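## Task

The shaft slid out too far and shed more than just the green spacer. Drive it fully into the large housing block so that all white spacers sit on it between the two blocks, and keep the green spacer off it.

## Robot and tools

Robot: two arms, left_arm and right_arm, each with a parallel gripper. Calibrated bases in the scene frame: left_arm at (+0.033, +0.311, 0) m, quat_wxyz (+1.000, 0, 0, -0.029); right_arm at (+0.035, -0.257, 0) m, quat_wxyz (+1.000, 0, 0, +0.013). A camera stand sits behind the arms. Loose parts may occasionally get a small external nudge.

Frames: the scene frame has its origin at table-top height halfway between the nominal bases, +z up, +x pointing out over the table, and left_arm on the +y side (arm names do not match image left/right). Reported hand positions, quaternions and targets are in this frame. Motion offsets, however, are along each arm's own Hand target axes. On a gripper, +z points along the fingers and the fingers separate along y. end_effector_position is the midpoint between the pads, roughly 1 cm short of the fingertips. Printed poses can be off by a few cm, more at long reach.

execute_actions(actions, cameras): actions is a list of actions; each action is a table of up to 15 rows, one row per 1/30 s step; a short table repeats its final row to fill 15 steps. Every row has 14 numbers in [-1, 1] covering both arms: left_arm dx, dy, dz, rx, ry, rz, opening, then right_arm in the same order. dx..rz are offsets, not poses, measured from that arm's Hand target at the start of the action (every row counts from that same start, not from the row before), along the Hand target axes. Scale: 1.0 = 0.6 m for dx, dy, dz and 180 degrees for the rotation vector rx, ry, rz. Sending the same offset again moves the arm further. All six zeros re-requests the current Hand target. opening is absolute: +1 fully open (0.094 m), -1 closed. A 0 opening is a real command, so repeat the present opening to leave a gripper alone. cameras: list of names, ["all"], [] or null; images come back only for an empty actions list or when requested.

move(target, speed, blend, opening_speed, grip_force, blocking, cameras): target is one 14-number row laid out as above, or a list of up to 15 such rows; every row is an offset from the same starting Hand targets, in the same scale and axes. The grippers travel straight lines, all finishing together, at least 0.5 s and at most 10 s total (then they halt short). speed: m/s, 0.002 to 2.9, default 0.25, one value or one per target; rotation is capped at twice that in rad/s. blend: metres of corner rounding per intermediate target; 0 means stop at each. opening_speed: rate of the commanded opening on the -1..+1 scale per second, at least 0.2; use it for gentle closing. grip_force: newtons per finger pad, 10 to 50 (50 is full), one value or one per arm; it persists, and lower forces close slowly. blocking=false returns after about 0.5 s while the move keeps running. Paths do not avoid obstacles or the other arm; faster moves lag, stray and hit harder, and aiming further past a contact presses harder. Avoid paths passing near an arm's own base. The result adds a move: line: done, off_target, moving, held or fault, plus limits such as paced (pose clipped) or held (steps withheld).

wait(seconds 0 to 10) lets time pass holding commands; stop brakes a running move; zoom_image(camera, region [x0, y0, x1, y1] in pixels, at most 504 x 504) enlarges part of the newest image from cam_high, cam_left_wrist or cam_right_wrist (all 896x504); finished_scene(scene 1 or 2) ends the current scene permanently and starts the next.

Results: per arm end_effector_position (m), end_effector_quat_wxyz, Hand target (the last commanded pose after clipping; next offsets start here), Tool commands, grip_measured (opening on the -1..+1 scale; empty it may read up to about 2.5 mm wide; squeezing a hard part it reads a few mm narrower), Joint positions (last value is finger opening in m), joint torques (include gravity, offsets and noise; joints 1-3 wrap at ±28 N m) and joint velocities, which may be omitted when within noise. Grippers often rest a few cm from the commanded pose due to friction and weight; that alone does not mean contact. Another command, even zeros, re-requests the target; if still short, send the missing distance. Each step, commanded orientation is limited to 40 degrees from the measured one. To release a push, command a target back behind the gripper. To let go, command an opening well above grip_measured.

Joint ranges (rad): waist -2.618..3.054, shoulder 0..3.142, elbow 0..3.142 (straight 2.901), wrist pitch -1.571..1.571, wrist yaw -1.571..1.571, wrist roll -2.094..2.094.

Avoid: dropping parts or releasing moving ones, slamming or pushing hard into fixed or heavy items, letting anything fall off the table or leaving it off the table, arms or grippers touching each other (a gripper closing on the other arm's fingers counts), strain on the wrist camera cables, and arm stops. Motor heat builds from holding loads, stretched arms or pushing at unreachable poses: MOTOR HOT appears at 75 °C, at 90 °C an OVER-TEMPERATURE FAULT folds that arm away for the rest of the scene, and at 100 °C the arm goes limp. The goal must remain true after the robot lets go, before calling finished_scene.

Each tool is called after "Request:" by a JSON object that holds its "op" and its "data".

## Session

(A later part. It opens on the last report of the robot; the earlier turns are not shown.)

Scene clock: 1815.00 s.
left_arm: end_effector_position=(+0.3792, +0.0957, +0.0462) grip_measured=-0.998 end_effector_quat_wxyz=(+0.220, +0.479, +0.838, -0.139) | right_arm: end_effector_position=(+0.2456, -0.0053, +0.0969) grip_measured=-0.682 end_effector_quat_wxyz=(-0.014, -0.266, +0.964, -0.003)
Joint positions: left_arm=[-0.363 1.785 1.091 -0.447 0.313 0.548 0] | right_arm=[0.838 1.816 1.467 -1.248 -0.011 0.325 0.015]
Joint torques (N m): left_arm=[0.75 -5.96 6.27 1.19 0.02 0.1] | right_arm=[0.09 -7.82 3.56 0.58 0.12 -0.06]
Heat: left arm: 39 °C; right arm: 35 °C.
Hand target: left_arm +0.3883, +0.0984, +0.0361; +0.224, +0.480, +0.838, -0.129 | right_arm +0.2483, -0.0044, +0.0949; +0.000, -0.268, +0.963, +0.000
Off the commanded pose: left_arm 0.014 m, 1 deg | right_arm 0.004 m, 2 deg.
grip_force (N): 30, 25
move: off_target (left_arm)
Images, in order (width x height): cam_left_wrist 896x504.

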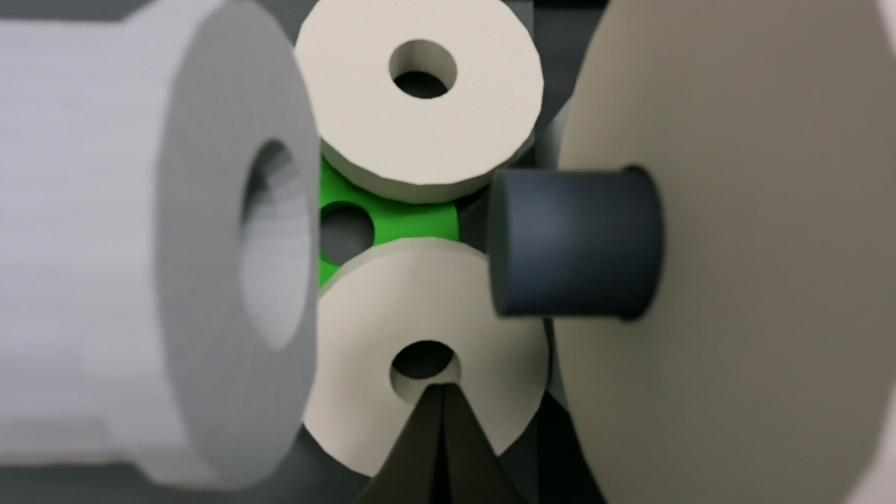

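Request:
{"op": "move", "data": {"target": [-0.0067,-0.008,-0.0115,0,0,0,-1,0,0,0,0,0,0,-0.85], "speed": 0.05, "cameras": ["cam_left_wrist"]}}

Scene clock: 1827.90 s.
left_arm: end_effector_position=(+0.3792, +0.0957, +0.0462) grip_measured=-0.998 end_effector_quat_wxyz=(+0.220, +0.480, +0.838, -0.139) | right_arm: end_effector_position=(+0.2456, -0.0053, +0.0969) grip_measured=-0.682 end_effector_quat_wxyz=(-0.014, -0.266, +0.964, -0.003)
Joint positions: left_arm=[-0.363 1.785 1.091 -0.447 0.313 0.549 0] | right_arm=[0.838 1.816 1.467 -1.248 -0.011 0.325 0.015]
Joint torques (N m): left_arm=[-0.27 -7.88 6.69 0.97 -0.04 -0.03] | right_arm=[0.08 -7.8 3.56 0.59 0.12 -0.06]
Heat: left arm: 39 °C; right arm: 35 °C.
Hand target: left_arm +0.3842, +0.0959, +0.0441; +0.224, +0.480, +0.838, -0.128 | right_arm +0.2483, -0.0044, +0.0949; +0.000, -0.268, +0.963, +0.000
Off the commanded pose: left_arm 0.005 m, 1 deg | right_arm 0.004 m, 2 deg.
grip_force (N): 30, 25
move: done
Images, in order (width x height): cam_left_wrist 896x504.

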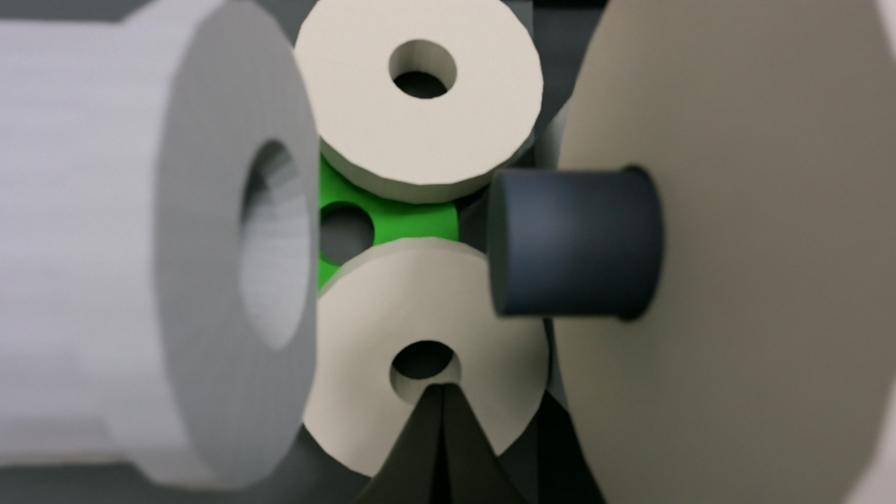

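Request:
{"op": "move", "data": {"target": [[0.010,0,0.0144,0,0,0,-1,0,0,0,0,0,0,-0.85],[0.0417,0.035,-0.0039,0,0,0,-1,0,0,0,0,0,0,-0.85]], "speed": 0.04, "blend": 0.002, "cameras": ["cam_left_wrist"]}}

Scene clock: 1837.63 s.
left_arm: end_effector_position=(+0.3943, +0.1253, +0.0413) grip_measured=-0.998 end_effector_quat_wxyz=(+0.231, +0.477, +0.839, -0.124) | right_arm: end_effector_position=(+0.2456, -0.0053, +0.0969) grip_measured=-0.682 end_effector_quat_wxyz=(-0.014, -0.266, +0.964, -0.003)
Joint positions: left_arm=[-0.278 1.789 1.073 -0.425 0.32 0.626 0] | right_arm=[0.838 1.816 1.467 -1.248 -0.011 0.325 0.015]
Joint torques (N m): left_arm=[0.34 -7.71 5.24 0.92 0.27 0.1] | right_arm=[0.12 -7.83 3.58 0.59 0.12 -0.07]
Heat: left arm: 39 °C; right arm: 35 °C.
Hand target: left_arm +0.3908, +0.1263, +0.0336; +0.224, +0.480, +0.839, -0.129 | right_arm +0.2483, -0.0044, +0.0949; +0.000, -0.268, +0.963, +0.000
Off the commanded pose: left_arm 0.008 m, 1 deg | right_arm 0.004 m, 2 deg.
grip_force (N): 30, 25
move: done
Images, in order (width x height): cam_left_wrist 896x504.

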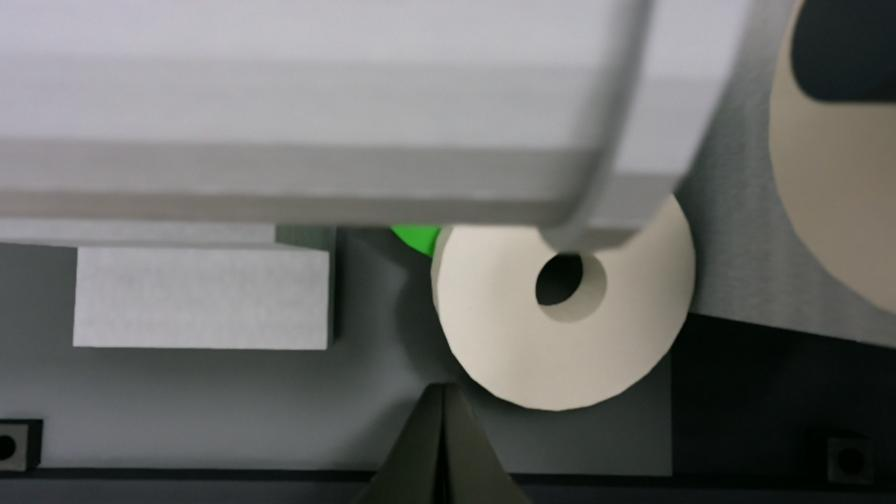

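Request:
{"op": "move", "data": {"target": [[-0.025,0,-0.0433,0,0,0,-1,0,0,0,0,0,0,-0.85],[-0.0365,-0.0883,-0.0367,0,0,0,-1,0,0,0,0,0,0,-0.85]], "speed": 0.12, "blend": 0.01, "cameras": ["cam_left_wrist"]}}

Scene clock: 1876.90 s.
left_arm: end_effector_position=(+0.3478, +0.0942, +0.0552) grip_measured=-0.998 end_effector_quat_wxyz=(+0.207, +0.481, +0.842, -0.127) | right_arm: end_effector_position=(+0.2456, -0.0053, +0.0969) grip_measured=-0.682 end_effector_quat_wxyz=(-0.014, -0.266, +0.964, -0.003)
Joint positions: left_arm=[-0.423 1.683 1.025 -0.495 0.265 0.5 0] | right_arm=[0.838 1.816 1.467 -1.248 -0.011 0.325 0.015]
Joint torques (N m): left_arm=[0.01 -10.58 5.41 1 0.19 -0.11] | right_arm=[0.1 -7.82 3.55 0.59 0.13 -0.06]
Heat: left arm: 39 °C; right arm: 35 °C.
Hand target: left_arm +0.3491, +0.0926, +0.0636; +0.224, +0.480, +0.838, -0.129 | right_arm +0.2483, -0.0044, +0.0949; +0.000, -0.268, +0.963, +0.000
Off the commanded pose: left_arm 0.009 m, 2 deg | right_arm 0.004 m, 2 deg.
grip_force (N): 30, 25
move: done
Images, in order (width x height): cam_left_wrist 896x504.

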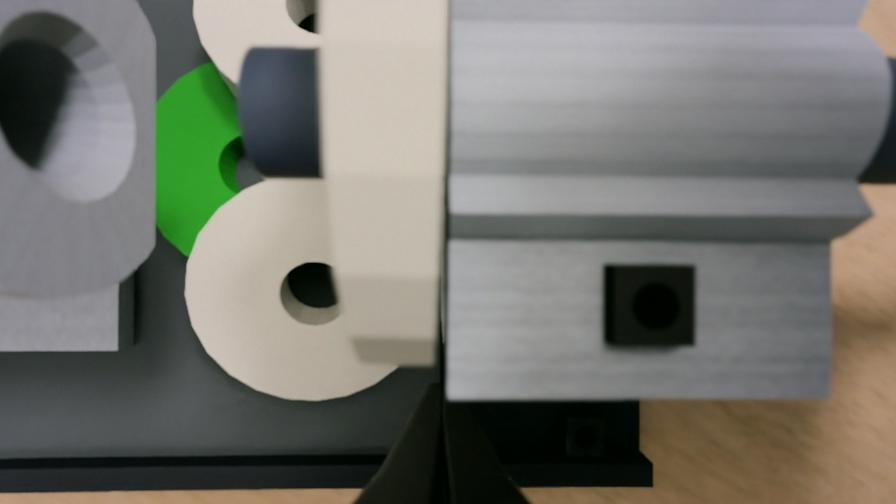

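Request:
{"op": "move", "data": {"target": [0.0197,0,0.0341,0,0,0,-1,0,0,0,0,0,0,-0.85], "speed": 0.06, "cameras": ["cam_left_wrist"]}}

Scene clock: 1900.93 s.
left_arm: end_effector_position=(+0.3501, +0.0931, +0.0461) grip_measured=-0.998 end_effector_quat_wxyz=(+0.226, +0.481, +0.838, -0.126) | right_arm: end_effector_position=(+0.2456, -0.0053, +0.0969) grip_measured=-0.682 end_effector_quat_wxyz=(-0.014, -0.266, +0.964, -0.003)
Joint positions: left_arm=[-0.423 1.683 0.967 -0.398 0.264 0.499 0] | right_arm=[0.838 1.816 1.467 -1.248 -0.011 0.325 0.015]
Joint torques (N m): left_arm=[-0.08 -6.76 5.3 1.06 0.17 -0.08] | right_arm=[0.1 -7.82 3.58 0.59 0.12 -0.07]
Heat: left arm: 39 °C; right arm: 35 °C.
Hand target: left_arm +0.3490, +0.0926, +0.0399; +0.224, +0.480, +0.839, -0.129 | right_arm +0.2483, -0.0044, +0.0949; +0.000, -0.268, +0.963, +0.000
Off the commanded pose: left_arm 0.006 m, 0 deg | right_arm 0.004 m, 2 deg.
grip_force (N): 30, 25
move: done
Images, in order (width x height): cam_left_wrist 896x504.

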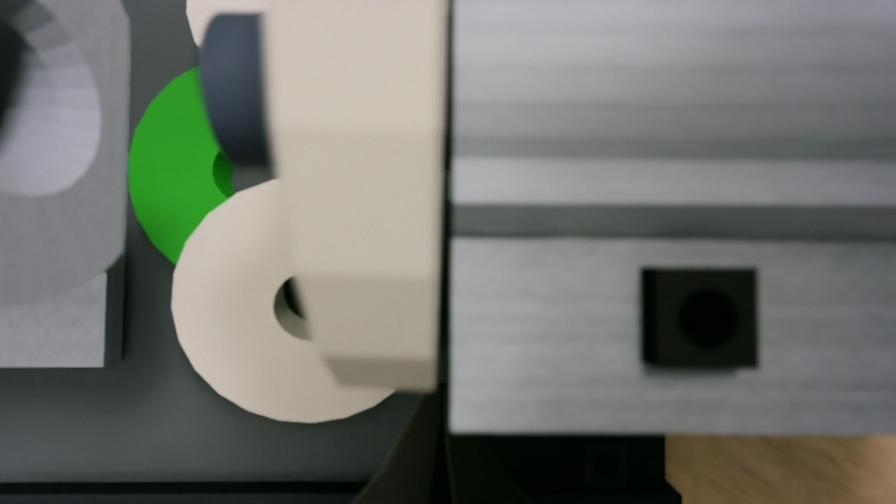

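Request:
{"op": "move", "data": {"target": [[-0.025,0,-0.0433,0,0,0,-1,0,0,0,0,0,0,-0.85],[0.0367,0.003,-0.0597,0,-0.1944,0,-1,0,0,0,0,0,0,-0.85]], "speed": 0.15, "blend": 0.01, "cameras": ["cam_left_wrist","cam_high"]}}

Scene clock: 1928.17 s.
left_arm: end_effector_position=(+0.3348, +0.1250, +0.0621) grip_measured=-0.998 end_effector_quat_wxyz=(+0.465, +0.419, +0.735, -0.262) | right_arm: end_effector_position=(+0.2456, -0.0053, +0.0969) grip_measured=-0.682 end_effector_quat_wxyz=(-0.014, -0.266, +0.964, -0.003)
Joint positions: left_arm=[-0.154 1.55 0.378 0.562 0.72 0.437 0] | right_arm=[0.838 1.816 1.467 -1.248 -0.011 0.325 0.015]
Joint torques (N m): left_arm=[0.4 -4.33 4.1 1.55 0.34 -0.04] | right_arm=[0.09 -7.82 3.58 0.59 0.12 -0.06]
Heat: left arm: 38 °C; right arm: 35 °C.
Hand target: left_arm +0.3320, +0.1253, +0.0601; +0.466, +0.419, +0.732, -0.267 | right_arm +0.2483, -0.0044, +0.0949; +0.000, -0.268, +0.963, +0.000
Off the commanded pose: left_arm 0.004 m, 1 deg | right_arm 0.004 m, 2 deg.
grip_force (N): 30, 25
move: done
Images, in order (width x height): cam_high 896x504, cam_left_wrist 896x504.

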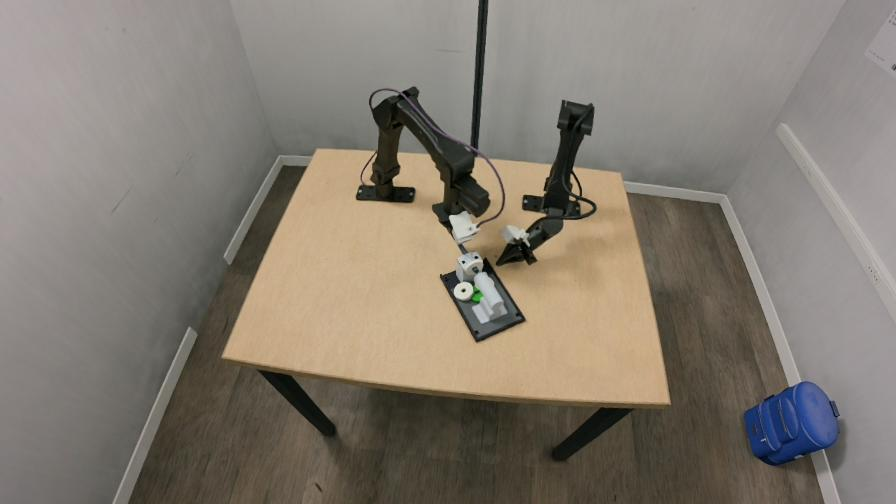

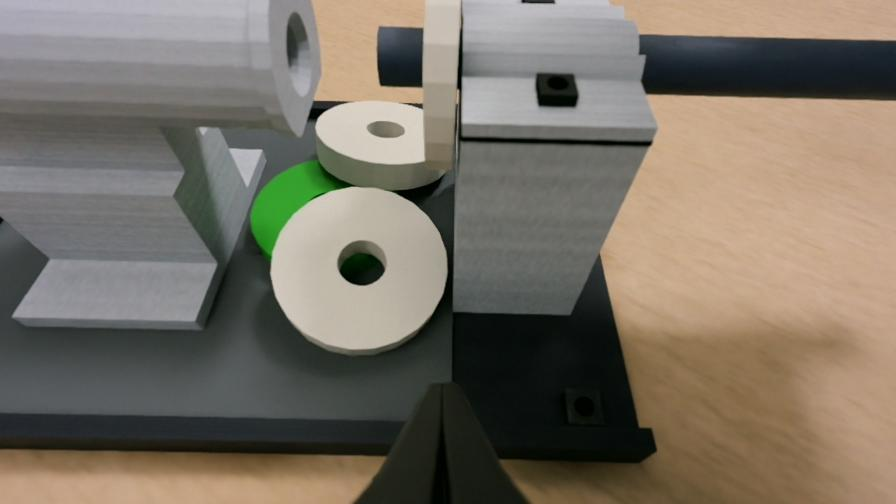

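Request:
{"op": "move", "data": {"target": [0,0.0588,0,0,0,0,0.40,0,0,0,0,0,0,-0.85], "speed": 0.12, "cameras": ["cam_left_wrist"]}}

Scene clock: 1971.40 s.
left_arm: end_effector_position=(+0.3567, +0.1446, +0.0554) grip_measured=+0.398 end_effector_quat_wxyz=(+0.460, +0.412, +0.741, -0.266) | right_arm: end_effector_position=(+0.2456, -0.0053, +0.0969) grip_measured=-0.682 end_effector_quat_wxyz=(-0.014, -0.266, +0.964, -0.003)
Joint positions: left_arm=[-0.057 1.64 0.457 0.511 0.795 0.5 0.066] | right_arm=[0.838 1.816 1.467 -1.248 -0.011 0.325 0.015]
Joint torques (N m): left_arm=[0.34 -4.96 7.04 1.26 0.44 0.13] | right_arm=[0.09 -7.82 3.58 0.59 0.12 -0.06]
Heat: left arm: 39 °C; right arm: 35 °C.
Hand target: left_arm +0.3623, +0.1432, +0.0601; +0.466, +0.419, +0.732, -0.267 | right_arm +0.2483, -0.0044, +0.0949; +0.000, -0.268, +0.963, +0.000
Off the commanded pose: left_arm 0.008 m, 1 deg | right_arm 0.004 m, 2 deg.
grip_force (N): 30, 25
move: done
Images, in order (width x height): cam_left_wrist 896x504.

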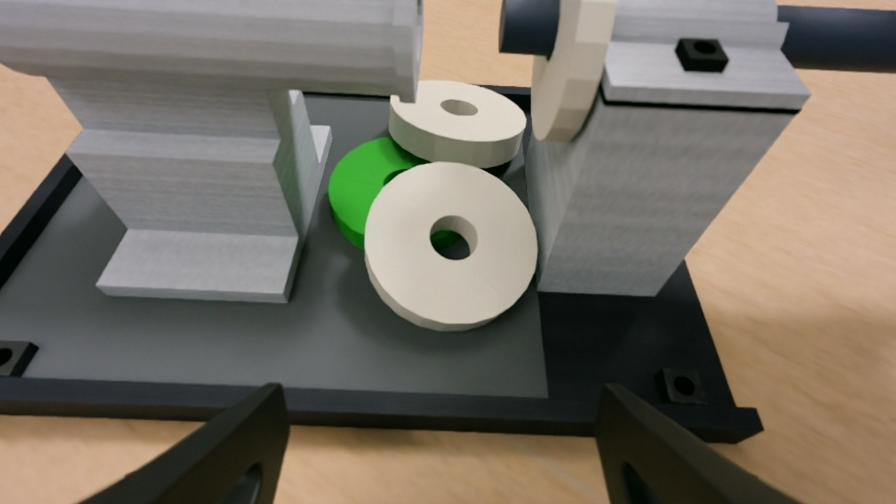

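Request:
{"op": "move", "data": {"target": [-0.0075,0.0067,0.0660,0,0,0,0.40,0,0,0,0,0,0,-0.85], "speed": 0.08, "cameras": ["cam_left_wrist"]}}

Scene clock: 1988.57 s.
left_arm: end_effector_position=(+0.3752, +0.1170, +0.0398) grip_measured=+0.398 end_effector_quat_wxyz=(+0.451, +0.414, +0.743, -0.269) | right_arm: end_effector_position=(+0.2456, -0.0053, +0.0969) grip_measured=-0.682 end_effector_quat_wxyz=(-0.014, -0.266, +0.964, -0.003)
Joint positions: left_arm=[-0.149 1.786 0.535 0.607 0.728 0.433 0.066] | right_arm=[0.838 1.816 1.467 -1.248 -0.011 0.325 0.015]
Joint torques (N m): left_arm=[-0.4 -5.98 6.91 1.53 0.27 -0.04] | right_arm=[0.09 -7.83 3.56 0.58 0.12 -0.06]
Heat: left arm: 38 °C; right arm: 35 °C.
Hand target: left_arm +0.3849, +0.1126, +0.0473; +0.466, +0.419, +0.732, -0.267 | right_arm +0.2483, -0.0044, +0.0949; +0.000, -0.268, +0.963, +0.000
Off the commanded pose: left_arm 0.013 m, 2 deg | right_arm 0.004 m, 2 deg.
grip_force (N): 30, 25
move: off_target (left_arm)
Images, in order (width x height): cam_left_wrist 896x504.

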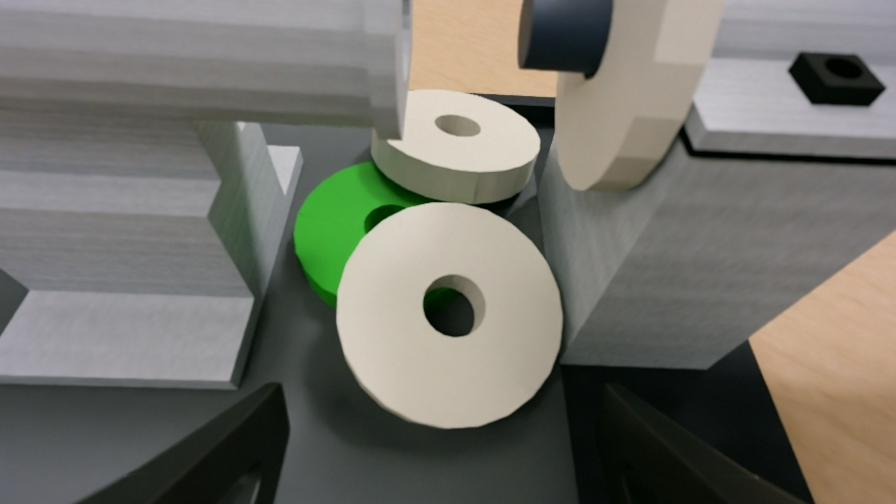

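Request:
{"op": "move", "data": {"target": [-0.0043,0.0117,0.0212,0,0,0,0.40,0,0,0,0,0,0,-0.85], "speed": 0.06, "cameras": ["cam_left_wrist"]}}

Scene clock: 2002.17 s.
left_arm: end_effector_position=(+0.3880, +0.1103, +0.0370) grip_measured=+0.398 end_effector_quat_wxyz=(+0.451, +0.414, +0.743, -0.269) | right_arm: end_effector_position=(+0.2456, -0.0053, +0.0969) grip_measured=-0.682 end_effector_quat_wxyz=(-0.014, -0.266, +0.964, -0.003)
Joint positions: left_arm=[-0.164 1.839 0.588 0.615 0.716 0.421 0.066] | right_arm=[0.838 1.816 1.467 -1.248 -0.011 0.325 0.015]
Joint torques (N m): left_arm=[-0.43 -6.5 6.94 1.53 0.23 -0.04] | right_arm=[0.1 -7.82 3.56 0.59 0.12 -0.07]
Heat: left arm: 39 °C; right arm: 35 °C.
Hand target: left_arm +0.3974, +0.1053, +0.0443; +0.466, +0.419, +0.732, -0.267 | right_arm +0.2483, -0.0044, +0.0949; +0.000, -0.268, +0.963, +0.000
Off the commanded pose: left_arm 0.013 m, 2 deg | right_arm 0.004 m, 2 deg.
grip_force (N): 30, 25
move: off_target (left_arm)
Images, in order (width x height): cam_left_wrist 896x504.

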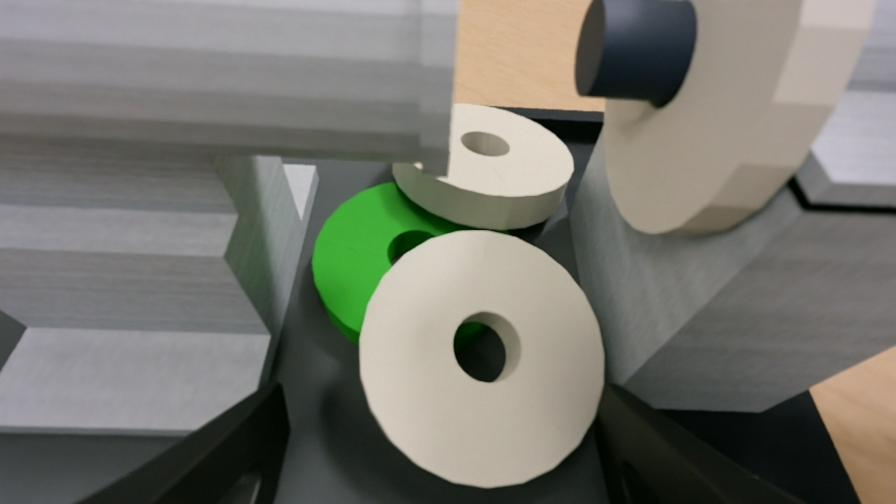

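Request:
{"op": "execute_actions", "data": {"actions": []}}

Scene clock: 2027.57 s.
left_arm: end_effector_position=(+0.3882, +0.1103, +0.0370) grip_measured=+0.398 end_effector_quat_wxyz=(+0.452, +0.414, +0.743, -0.269) | right_arm: end_effector_position=(+0.2456, -0.0053, +0.0969) grip_measured=-0.682 end_effector_quat_wxyz=(-0.014, -0.266, +0.964, -0.003)
Joint positions: left_arm=[-0.164 1.839 0.588 0.616 0.715 0.421 0.066] | right_arm=[0.838 1.816 1.467 -1.248 -0.011 0.325 0.015]
Joint velocities: within noise
Joint torques (N m): left_arm=[-0.49 -6.5 6.94 1.55 0.25 -0.04] | right_arm=[0.09 -7.83 3.56 0.59 0.12 -0.06]
Heat: left arm: 38 °C; right arm: 35 °C.
Hand target: left_arm +0.3975, +0.1054, +0.0444; +0.466, +0.419, +0.732, -0.267 | right_arm +0.2483, -0.0044, +0.0949; +0.000, -0.268, +0.963, +0.000
Tool commands: left_gripper/opening=+0.4 right_gripper/opening=-0.85
Off the commanded pose: left_arm 0.013 m, 2 deg | right_arm 0.004 m, 2 deg.
grip_force (N): 30, 25

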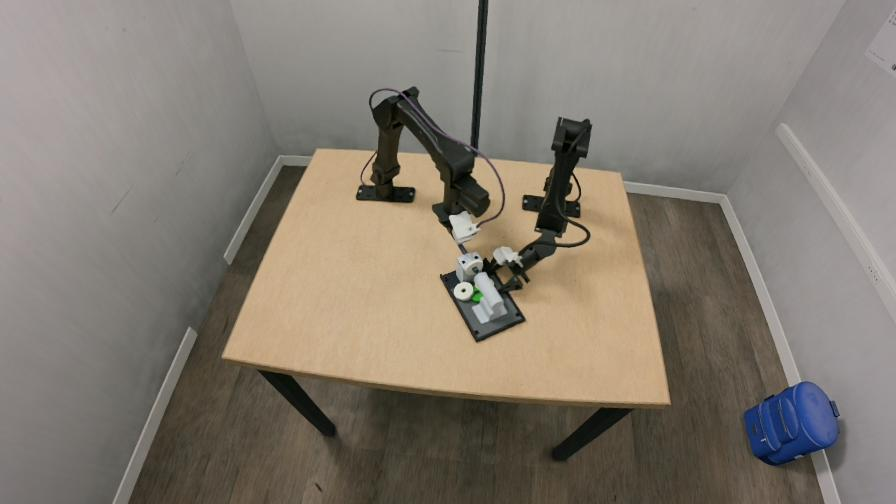

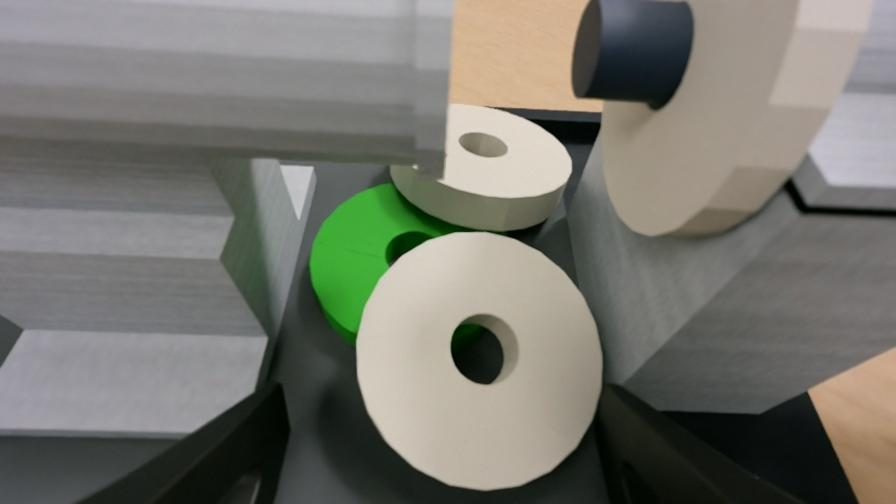

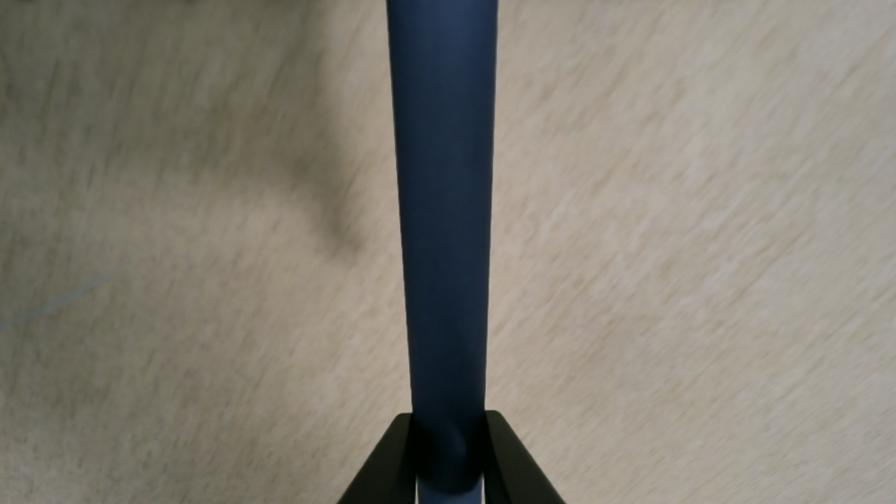

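Request:
{"op": "move", "data": {"target": [0,0,0,0,0,0,0.2,0,0,0,0,0,0,-0.85], "speed": 0.05, "opening_speed": 0.3, "grip_force": [30,25], "cameras": ["cam_left_wrist"]}}

Scene clock: 2036.37 s.
left_arm: end_effector_position=(+0.3882, +0.1103, +0.0370) grip_measured=+0.202 end_effector_quat_wxyz=(+0.451, +0.414, +0.743, -0.269) | right_arm: end_effector_position=(+0.2456, -0.0053, +0.0969) grip_measured=-0.682 end_effector_quat_wxyz=(-0.014, -0.266, +0.964, -0.003)
Joint positions: left_arm=[-0.164 1.839 0.588 0.616 0.715 0.42 0.056] | right_arm=[0.838 1.816 1.467 -1.248 -0.011 0.325 0.015]
Joint torques (N m): left_arm=[-0.49 -6.5 6.94 1.54 0.25 -0.04] | right_arm=[0.09 -7.82 3.55 0.58 0.12 -0.06]
Heat: left arm: 38 °C; right arm: 35 °C.
Hand target: left_arm +0.3975, +0.1054, +0.0443; +0.466, +0.419, +0.732, -0.267 | right_arm +0.2483, -0.0044, +0.0949; +0.000, -0.268, +0.963, +0.000
Off the commanded pose: left_arm 0.013 m, 2 deg | right_arm 0.004 m, 2 deg.
grip_force (N): 30, 25
move: off_target (left_arm)
Images, in order (width x height): cam_left_wrist 896x504.

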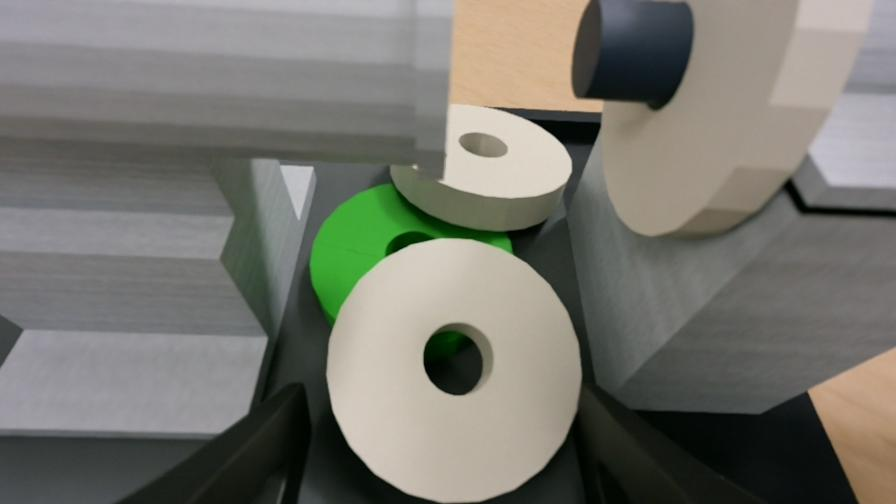

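Request:
{"op": "move", "data": {"target": [-0.0085,-0.003,0.0181,0,0,0,0.2,0,0,0,0,0,0,-0.85], "speed": 0.03, "cameras": ["cam_left_wrist"]}}

Scene clock: 2047.97 s.
left_arm: end_effector_position=(+0.3926, +0.0990, +0.0370) grip_measured=+0.202 end_effector_quat_wxyz=(+0.451, +0.415, +0.743, -0.269) | right_arm: end_effector_position=(+0.2456, -0.0053, +0.0969) grip_measured=-0.682 end_effector_quat_wxyz=(-0.014, -0.266, +0.964, -0.003)
Joint positions: left_arm=[-0.198 1.86 0.614 0.627 0.688 0.397 0.056] | right_arm=[0.838 1.816 1.467 -1.248 -0.011 0.325 0.015]
Joint torques (N m): left_arm=[-0.42 -6.74 6.97 1.56 0.22 -0.04] | right_arm=[0.1 -7.83 3.58 0.59 0.12 -0.06]
Heat: left arm: 38 °C; right arm: 35 °C.
Hand target: left_arm +0.4019, +0.0942, +0.0443; +0.466, +0.419, +0.732, -0.267 | right_arm +0.2483, -0.0044, +0.0949; +0.000, -0.268, +0.963, +0.000
Off the commanded pose: left_arm 0.013 m, 2 deg | right_arm 0.004 m, 2 deg.
grip_force (N): 30, 25
move: off_target (left_arm)
Images, in order (width x height): cam_left_wrist 896x504.

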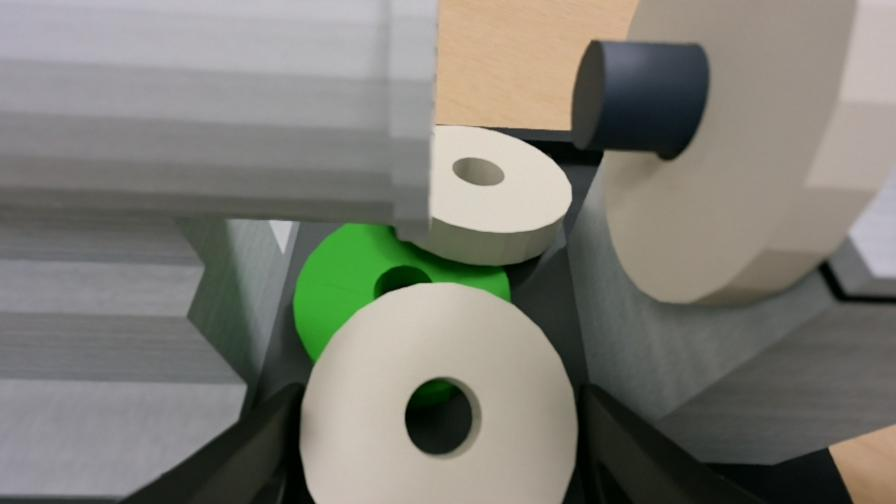

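Request:
{"op": "move", "data": {"target": [0,0,0,0,0,0,0.0,0,0,0,0,0,0,-0.85], "speed": 0.05, "opening_speed": 0.25, "cameras": ["cam_left_wrist"]}}

Request:
{"op": "move", "data": {"target": [0.0169,-0.003,-0.0362,0,0,0,0.0,0,0,0,0,0,0,-0.85], "speed": 0.05, "cameras": ["cam_left_wrist"]}}

Scene clock: 2058.57 s.
left_arm: end_effector_position=(+0.3927, +0.0991, +0.0371) grip_measured=+0.124 end_effector_quat_wxyz=(+0.451, +0.415, +0.743, -0.269) | right_arm: end_effector_position=(+0.2456, -0.0053, +0.0969) grip_measured=-0.682 end_effector_quat_wxyz=(-0.014, -0.266, +0.964, -0.003)
Joint positions: left_arm=[-0.198 1.86 0.614 0.627 0.687 0.396 0.053] | right_arm=[0.838 1.816 1.467 -1.248 -0.011 0.325 0.015]
Joint torques (N m): left_arm=[-0.43 -6.74 6.97 1.56 0.23 -0.04] | right_arm=[0.1 -7.82 3.56 0.58 0.12 -0.06]
Heat: left arm: 40 °C; right arm: 35 °C.
Hand target: left_arm +0.4020, +0.0941, +0.0444; +0.466, +0.419, +0.732, -0.267 | right_arm +0.2483, -0.0044, +0.0949; +0.000, -0.268, +0.963, +0.000
Off the commanded pose: left_arm 0.013 m, 2 deg | right_arm 0.004 m, 2 deg.
grip_force (N): 30, 25
move: off_target (left_arm)
Images, in order (width x height): cam_left_wrist 896x504.

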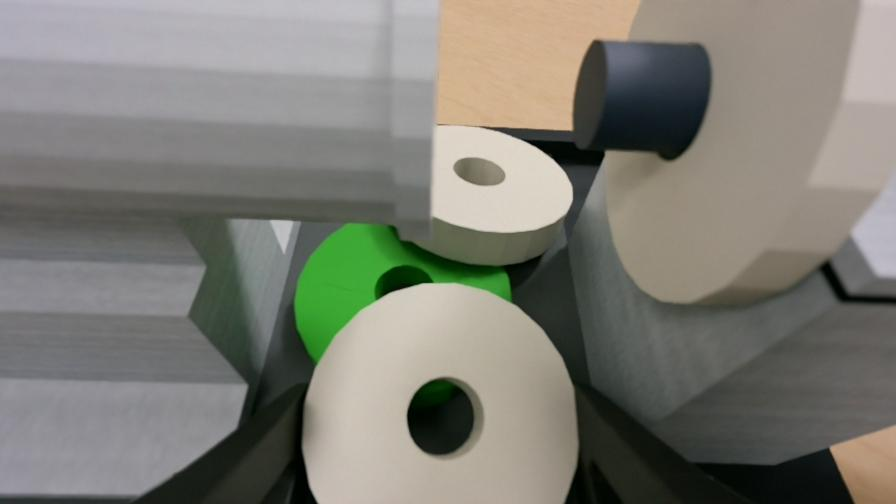

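Scene clock: 2059.53 s.
left_arm: end_effector_position=(+0.3902, +0.1126, +0.0366) grip_measured=+0.124 end_effector_quat_wxyz=(+0.455, +0.413, +0.742, -0.268) | right_arm: end_effector_position=(+0.2456, -0.0053, +0.0969) grip_measured=-0.682 end_effector_quat_wxyz=(-0.014, -0.266, +0.964, -0.003)
Joint positions: left_arm=[-0.155 1.848 0.587 0.633 0.721 0.422 0.053] | right_arm=[0.838 1.816 1.467 -1.248 -0.011 0.325 0.015]
Joint torques (N m): left_arm=[0.53 -9.95 3.63 1.42 0.36 0.11] | right_arm=[0.08 -7.8 3.56 0.58 0.12 -0.06]
Heat: left arm: 40 °C; right arm: 35 °C.
Hand target: left_arm +0.3883, +0.1139, +0.0445; +0.466, +0.419, +0.732, -0.267 | right_arm +0.2483, -0.0044, +0.0949; +0.000, -0.268, +0.963, +0.000
Off the commanded pose: left_arm 0.008 m, 2 deg | right_arm 0.004 m, 2 deg.
grip_force (N): 30, 25
move: done
Images, in order (width x height): cam_left_wrist 896x504.

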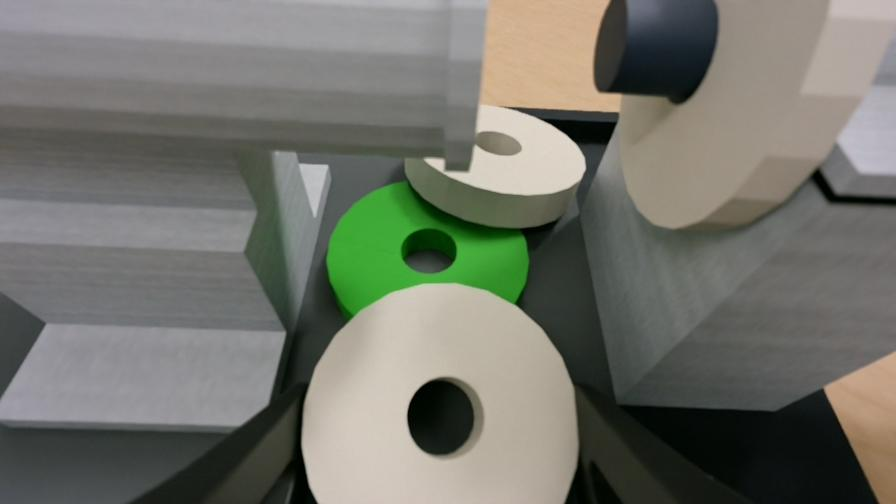

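Request:
{"op": "move", "data": {"target": [-0.0226,-0.003,-0.0106,0,0,0,0.0,0,0,0,0,0,0,-0.85], "speed": 0.05, "cameras": ["cam_left_wrist"]}}

Scene clock: 2162.57 s.
left_arm: end_effector_position=(+0.3870, +0.1133, +0.0497) grip_measured=+0.124 end_effector_quat_wxyz=(+0.455, +0.413, +0.742, -0.268) | right_arm: end_effector_position=(+0.2456, -0.0053, +0.0969) grip_measured=-0.682 end_effector_quat_wxyz=(-0.014, -0.266, +0.964, -0.003)
Joint positions: left_arm=[-0.155 1.782 0.587 0.564 0.721 0.423 0.053] | right_arm=[0.838 1.816 1.467 -1.248 -0.011 0.325 0.015]
Joint torques (N m): left_arm=[0.18 -9.77 4.64 1.39 0.32 0.09] | right_arm=[0.09 -7.82 3.58 0.58 0.12 -0.07]
Heat: left arm: 41 °C; right arm: 35 °C.
Hand target: left_arm +0.3867, +0.1130, +0.0593; +0.466, +0.419, +0.732, -0.267 | right_arm +0.2483, -0.0044, +0.0949; +0.000, -0.268, +0.963, +0.000
Off the commanded pose: left_arm 0.010 m, 2 deg | right_arm 0.004 m, 2 deg.
grip_force (N): 30, 25
move: done
Images, in order (width x height): cam_left_wrist 896x504.

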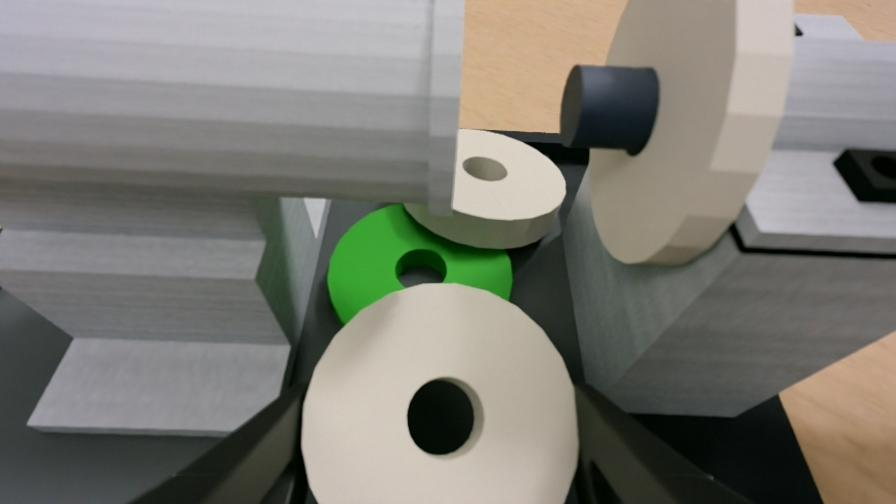

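Request:
{"op": "move", "data": {"target": [[0.0078,-0.001,-0.0166,0,0,0,0.0,0,0,0,0,0,0,-0.85],[0.0260,-0.001,-0.0080,0,0,0,0.0,0,0,0,0,0,0,-0.85]], "speed": 0.05, "cameras": ["cam_left_wrist"]}}

Scene clock: 2169.03 s.
left_arm: end_effector_position=(+0.3823, +0.1219, +0.0478) grip_measured=+0.124 end_effector_quat_wxyz=(+0.460, +0.413, +0.740, -0.265) | right_arm: end_effector_position=(+0.2456, -0.0053, +0.0969) grip_measured=-0.682 end_effector_quat_wxyz=(-0.014, -0.266, +0.964, -0.003)
Joint positions: left_arm=[-0.13 1.771 0.553 0.587 0.737 0.443 0.053] | right_arm=[0.838 1.816 1.467 -1.248 -0.011 0.325 0.015]
Joint torques (N m): left_arm=[0.47 -6.27 4.05 1.59 0.4 0.12] | right_arm=[0.1 -7.83 3.56 0.58 0.13 -0.06]
Heat: left arm: 41 °C; right arm: 35 °C.
Hand target: left_arm +0.3806, +0.1221, +0.0472; +0.466, +0.419, +0.732, -0.267 | right_arm +0.2483, -0.0044, +0.0949; +0.000, -0.268, +0.963, +0.000
Off the commanded pose: left_arm 0.002 m, 1 deg | right_arm 0.004 m, 2 deg.
grip_force (N): 30, 25
move: done
Images, in order (width x height): cam_left_wrist 896x504.

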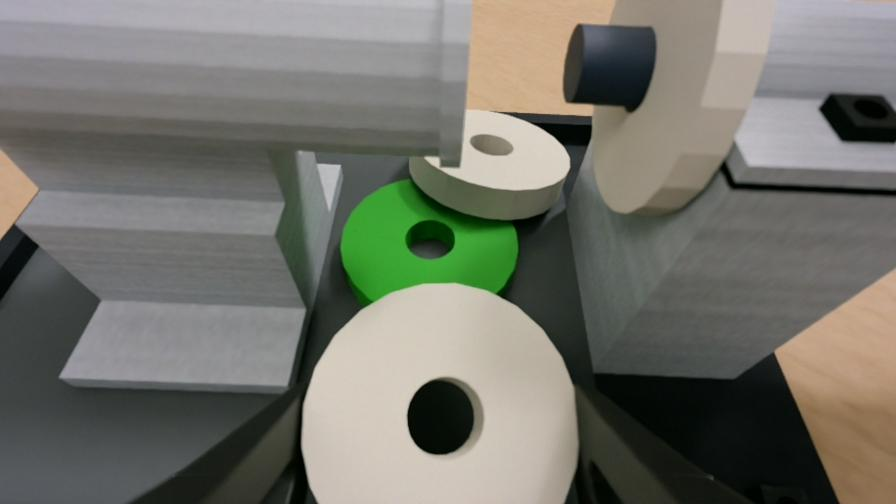

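Request:
{"op": "move", "data": {"target": [0.0302,0,0.0141,0,0,0,0.0,0,0,0,0,0,0,-0.85], "speed": 0.03, "cameras": ["cam_left_wrist"]}}

Scene clock: 2176.07 s.
left_arm: end_effector_position=(+0.3855, +0.1192, +0.0366) grip_measured=+0.123 end_effector_quat_wxyz=(+0.474, +0.419, +0.727, -0.266) | right_arm: end_effector_position=(+0.2456, -0.0053, +0.0969) grip_measured=-0.682 end_effector_quat_wxyz=(-0.014, -0.266, +0.964, -0.003)
Joint positions: left_arm=[-0.13 1.858 0.541 0.722 0.753 0.444 0.053] | right_arm=[0.838 1.816 1.467 -1.248 -0.011 0.325 0.015]
Joint torques (N m): left_arm=[0.46 -5.94 3.3 1.37 0.24 0.1] | right_arm=[0.09 -7.82 3.58 0.59 0.12 -0.06]
Heat: left arm: 41 °C; right arm: 35 °C.
Hand target: left_arm +0.3806, +0.1220, +0.0273; +0.466, +0.419, +0.732, -0.267 | right_arm +0.2483, -0.0044, +0.0949; +0.000, -0.268, +0.963, +0.000
Off the commanded pose: left_arm 0.011 m, 1 deg | right_arm 0.004 m, 2 deg.
grip_force (N): 30, 25
move: off_target (left_arm)
Images, in order (width x height): cam_left_wrist 896x504.

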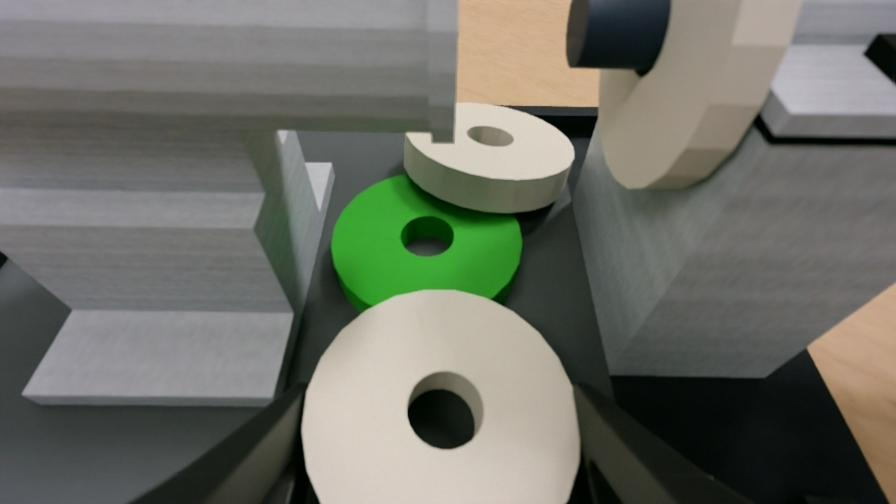

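Request:
{"op": "move", "data": {"target": [0.0190,0,0.0010,0,0,0,0.0,0,0,0,0,0,0,-0.85], "speed": 0.03, "cameras": ["cam_left_wrist"]}}

Scene clock: 2182.00 s.
left_arm: end_effector_position=(+0.3860, +0.1196, +0.0356) grip_measured=+0.123 end_effector_quat_wxyz=(+0.488, +0.424, +0.714, -0.268) | right_arm: end_effector_position=(+0.2456, -0.0053, +0.0969) grip_measured=-0.682 end_effector_quat_wxyz=(-0.014, -0.266, +0.964, -0.003)
Joint positions: left_arm=[-0.12 1.894 0.528 0.805 0.777 0.448 0.053] | right_arm=[0.838 1.816 1.467 -1.248 -0.011 0.325 0.015]
Joint torques (N m): left_arm=[0.66 -5.48 2.69 1.17 0.1 0.14] | right_arm=[0.08 -7.82 3.58 0.59 0.12 -0.06]
Heat: left arm: 41 °C; right arm: 35 °C.
Hand target: left_arm +0.3784, +0.1257, +0.0167; +0.466, +0.419, +0.732, -0.267 | right_arm +0.2483, -0.0044, +0.0949; +0.000, -0.268, +0.963, +0.000
Off the commanded pose: left_arm 0.021 m, 3 deg | right_arm 0.004 m, 2 deg.
grip_force (N): 30, 25
move: off_target (left_arm)
Images, in order (width x height): cam_left_wrist 896x504.

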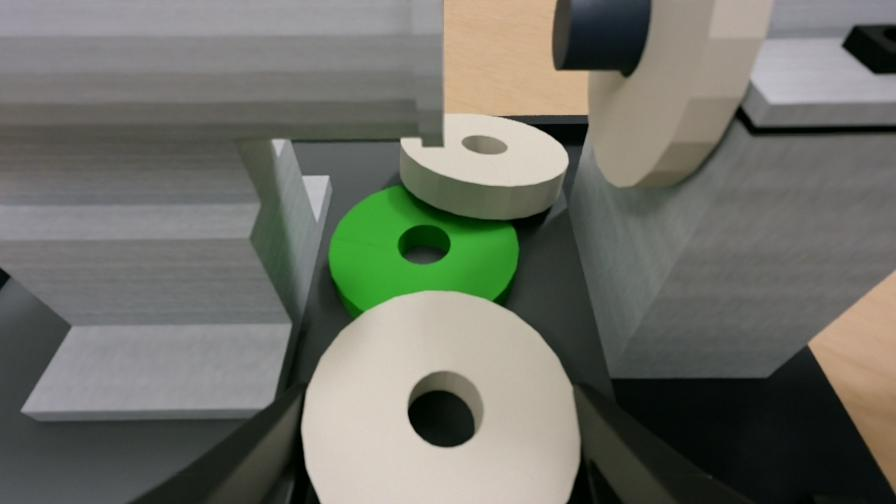

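Request:
{"op": "move", "data": {"target": [0,0,0,0,0,0,0.0,0,0,0,0,0,0,-0.85], "speed": 0.03, "grip_force": [10,25], "cameras": ["cam_left_wrist"]}}

Scene clock: 2190.03 s.
left_arm: end_effector_position=(+0.3861, +0.1196, +0.0357) grip_measured=+0.129 end_effector_quat_wxyz=(+0.489, +0.424, +0.714, -0.268) | right_arm: end_effector_position=(+0.2456, -0.0053, +0.0969) grip_measured=-0.682 end_effector_quat_wxyz=(-0.014, -0.266, +0.964, -0.003)
Joint positions: left_arm=[-0.12 1.894 0.528 0.806 0.777 0.448 0.053] | right_arm=[0.838 1.816 1.467 -1.248 -0.011 0.325 0.015]
Joint torques (N m): left_arm=[0.68 -5.49 2.69 1.15 0.1 0.16] | right_arm=[0.09 -7.82 3.56 0.59 0.12 -0.06]
Heat: left arm: 40 °C; right arm: 35 °C.
Hand target: left_arm +0.3784, +0.1257, +0.0167; +0.466, +0.419, +0.732, -0.267 | right_arm +0.2483, -0.0044, +0.0949; +0.000, -0.268, +0.963, +0.000
Off the commanded pose: left_arm 0.021 m, 3 deg | right_arm 0.004 m, 2 deg.
grip_force (N): 10, 25
move: off_target (left_arm)
Images, in order (width x height): cam_left_wrist 896x504.

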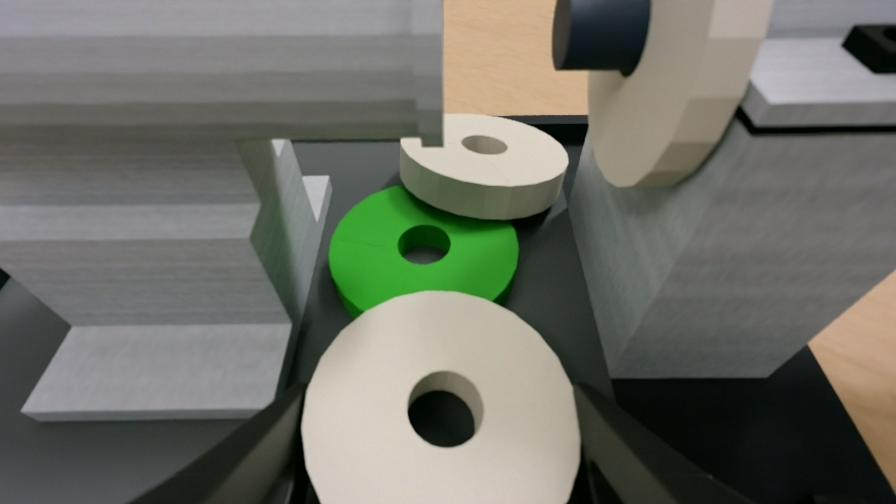

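Request:
{"op": "execute_actions", "data": {"actions": [], "cameras": ["cam_high"]}}

Request:
{"op": "zoom_image", "data": {"camera": "cam_high", "region": [440, 230, 540, 300]}}

Scene clock: 2215.73 s.
left_arm: end_effector_position=(+0.3861, +0.1196, +0.0357) grip_measured=+0.129 end_effector_quat_wxyz=(+0.489, +0.424, +0.714, -0.268) | right_arm: end_effector_position=(+0.2456, -0.0053, +0.0969) grip_measured=-0.682 end_effector_quat_wxyz=(-0.014, -0.266, +0.964, -0.003)
Joint positions: left_arm=[-0.12 1.894 0.528 0.806 0.777 0.448 0.053] | right_arm=[0.838 1.816 1.467 -1.248 -0.011 0.325 0.015]
Joint velocities: within noise
Joint torques (N m): left_arm=[0.66 -5.49 2.69 1.15 0.11 0.16] | right_arm=[0.08 -7.8 3.56 0.59 0.12 -0.06]
Heat: left arm: 40 °C; right arm: 35 °C.
Hand target: left_arm +0.3784, +0.1257, +0.0167; +0.466, +0.419, +0.732, -0.267 | right_arm +0.2483, -0.0044, +0.0949; +0.000, -0.268, +0.963, +0.000
Tool commands: left_gripper/opening=+0.0 right_gripper/opening=-0.85
Off the commanded pose: left_arm 0.021 m, 3 deg | right_arm 0.004 m, 2 deg.
grip_force (N): 10, 25
Images, in order (width x height): cam_high 896x504.

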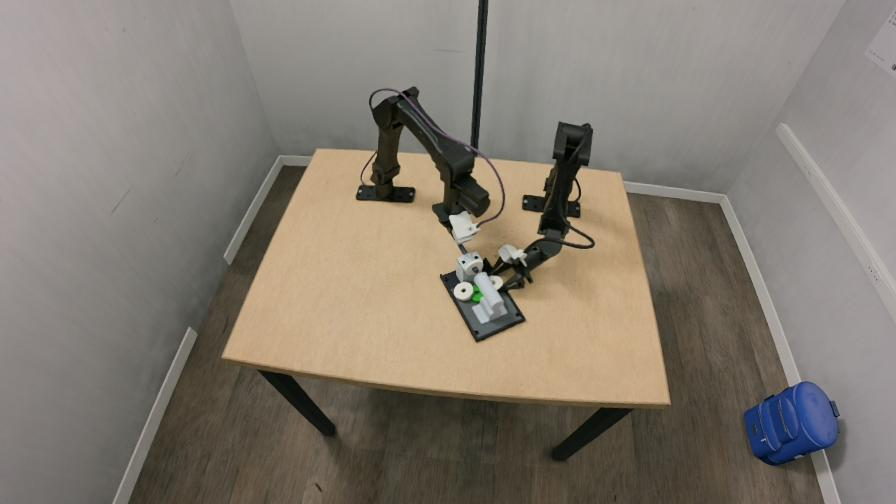

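Scaled by 5.040 from the camera's 896x504 image, which has a finer 1280x720 frame.

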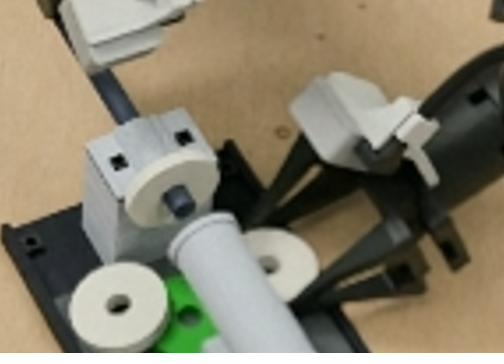

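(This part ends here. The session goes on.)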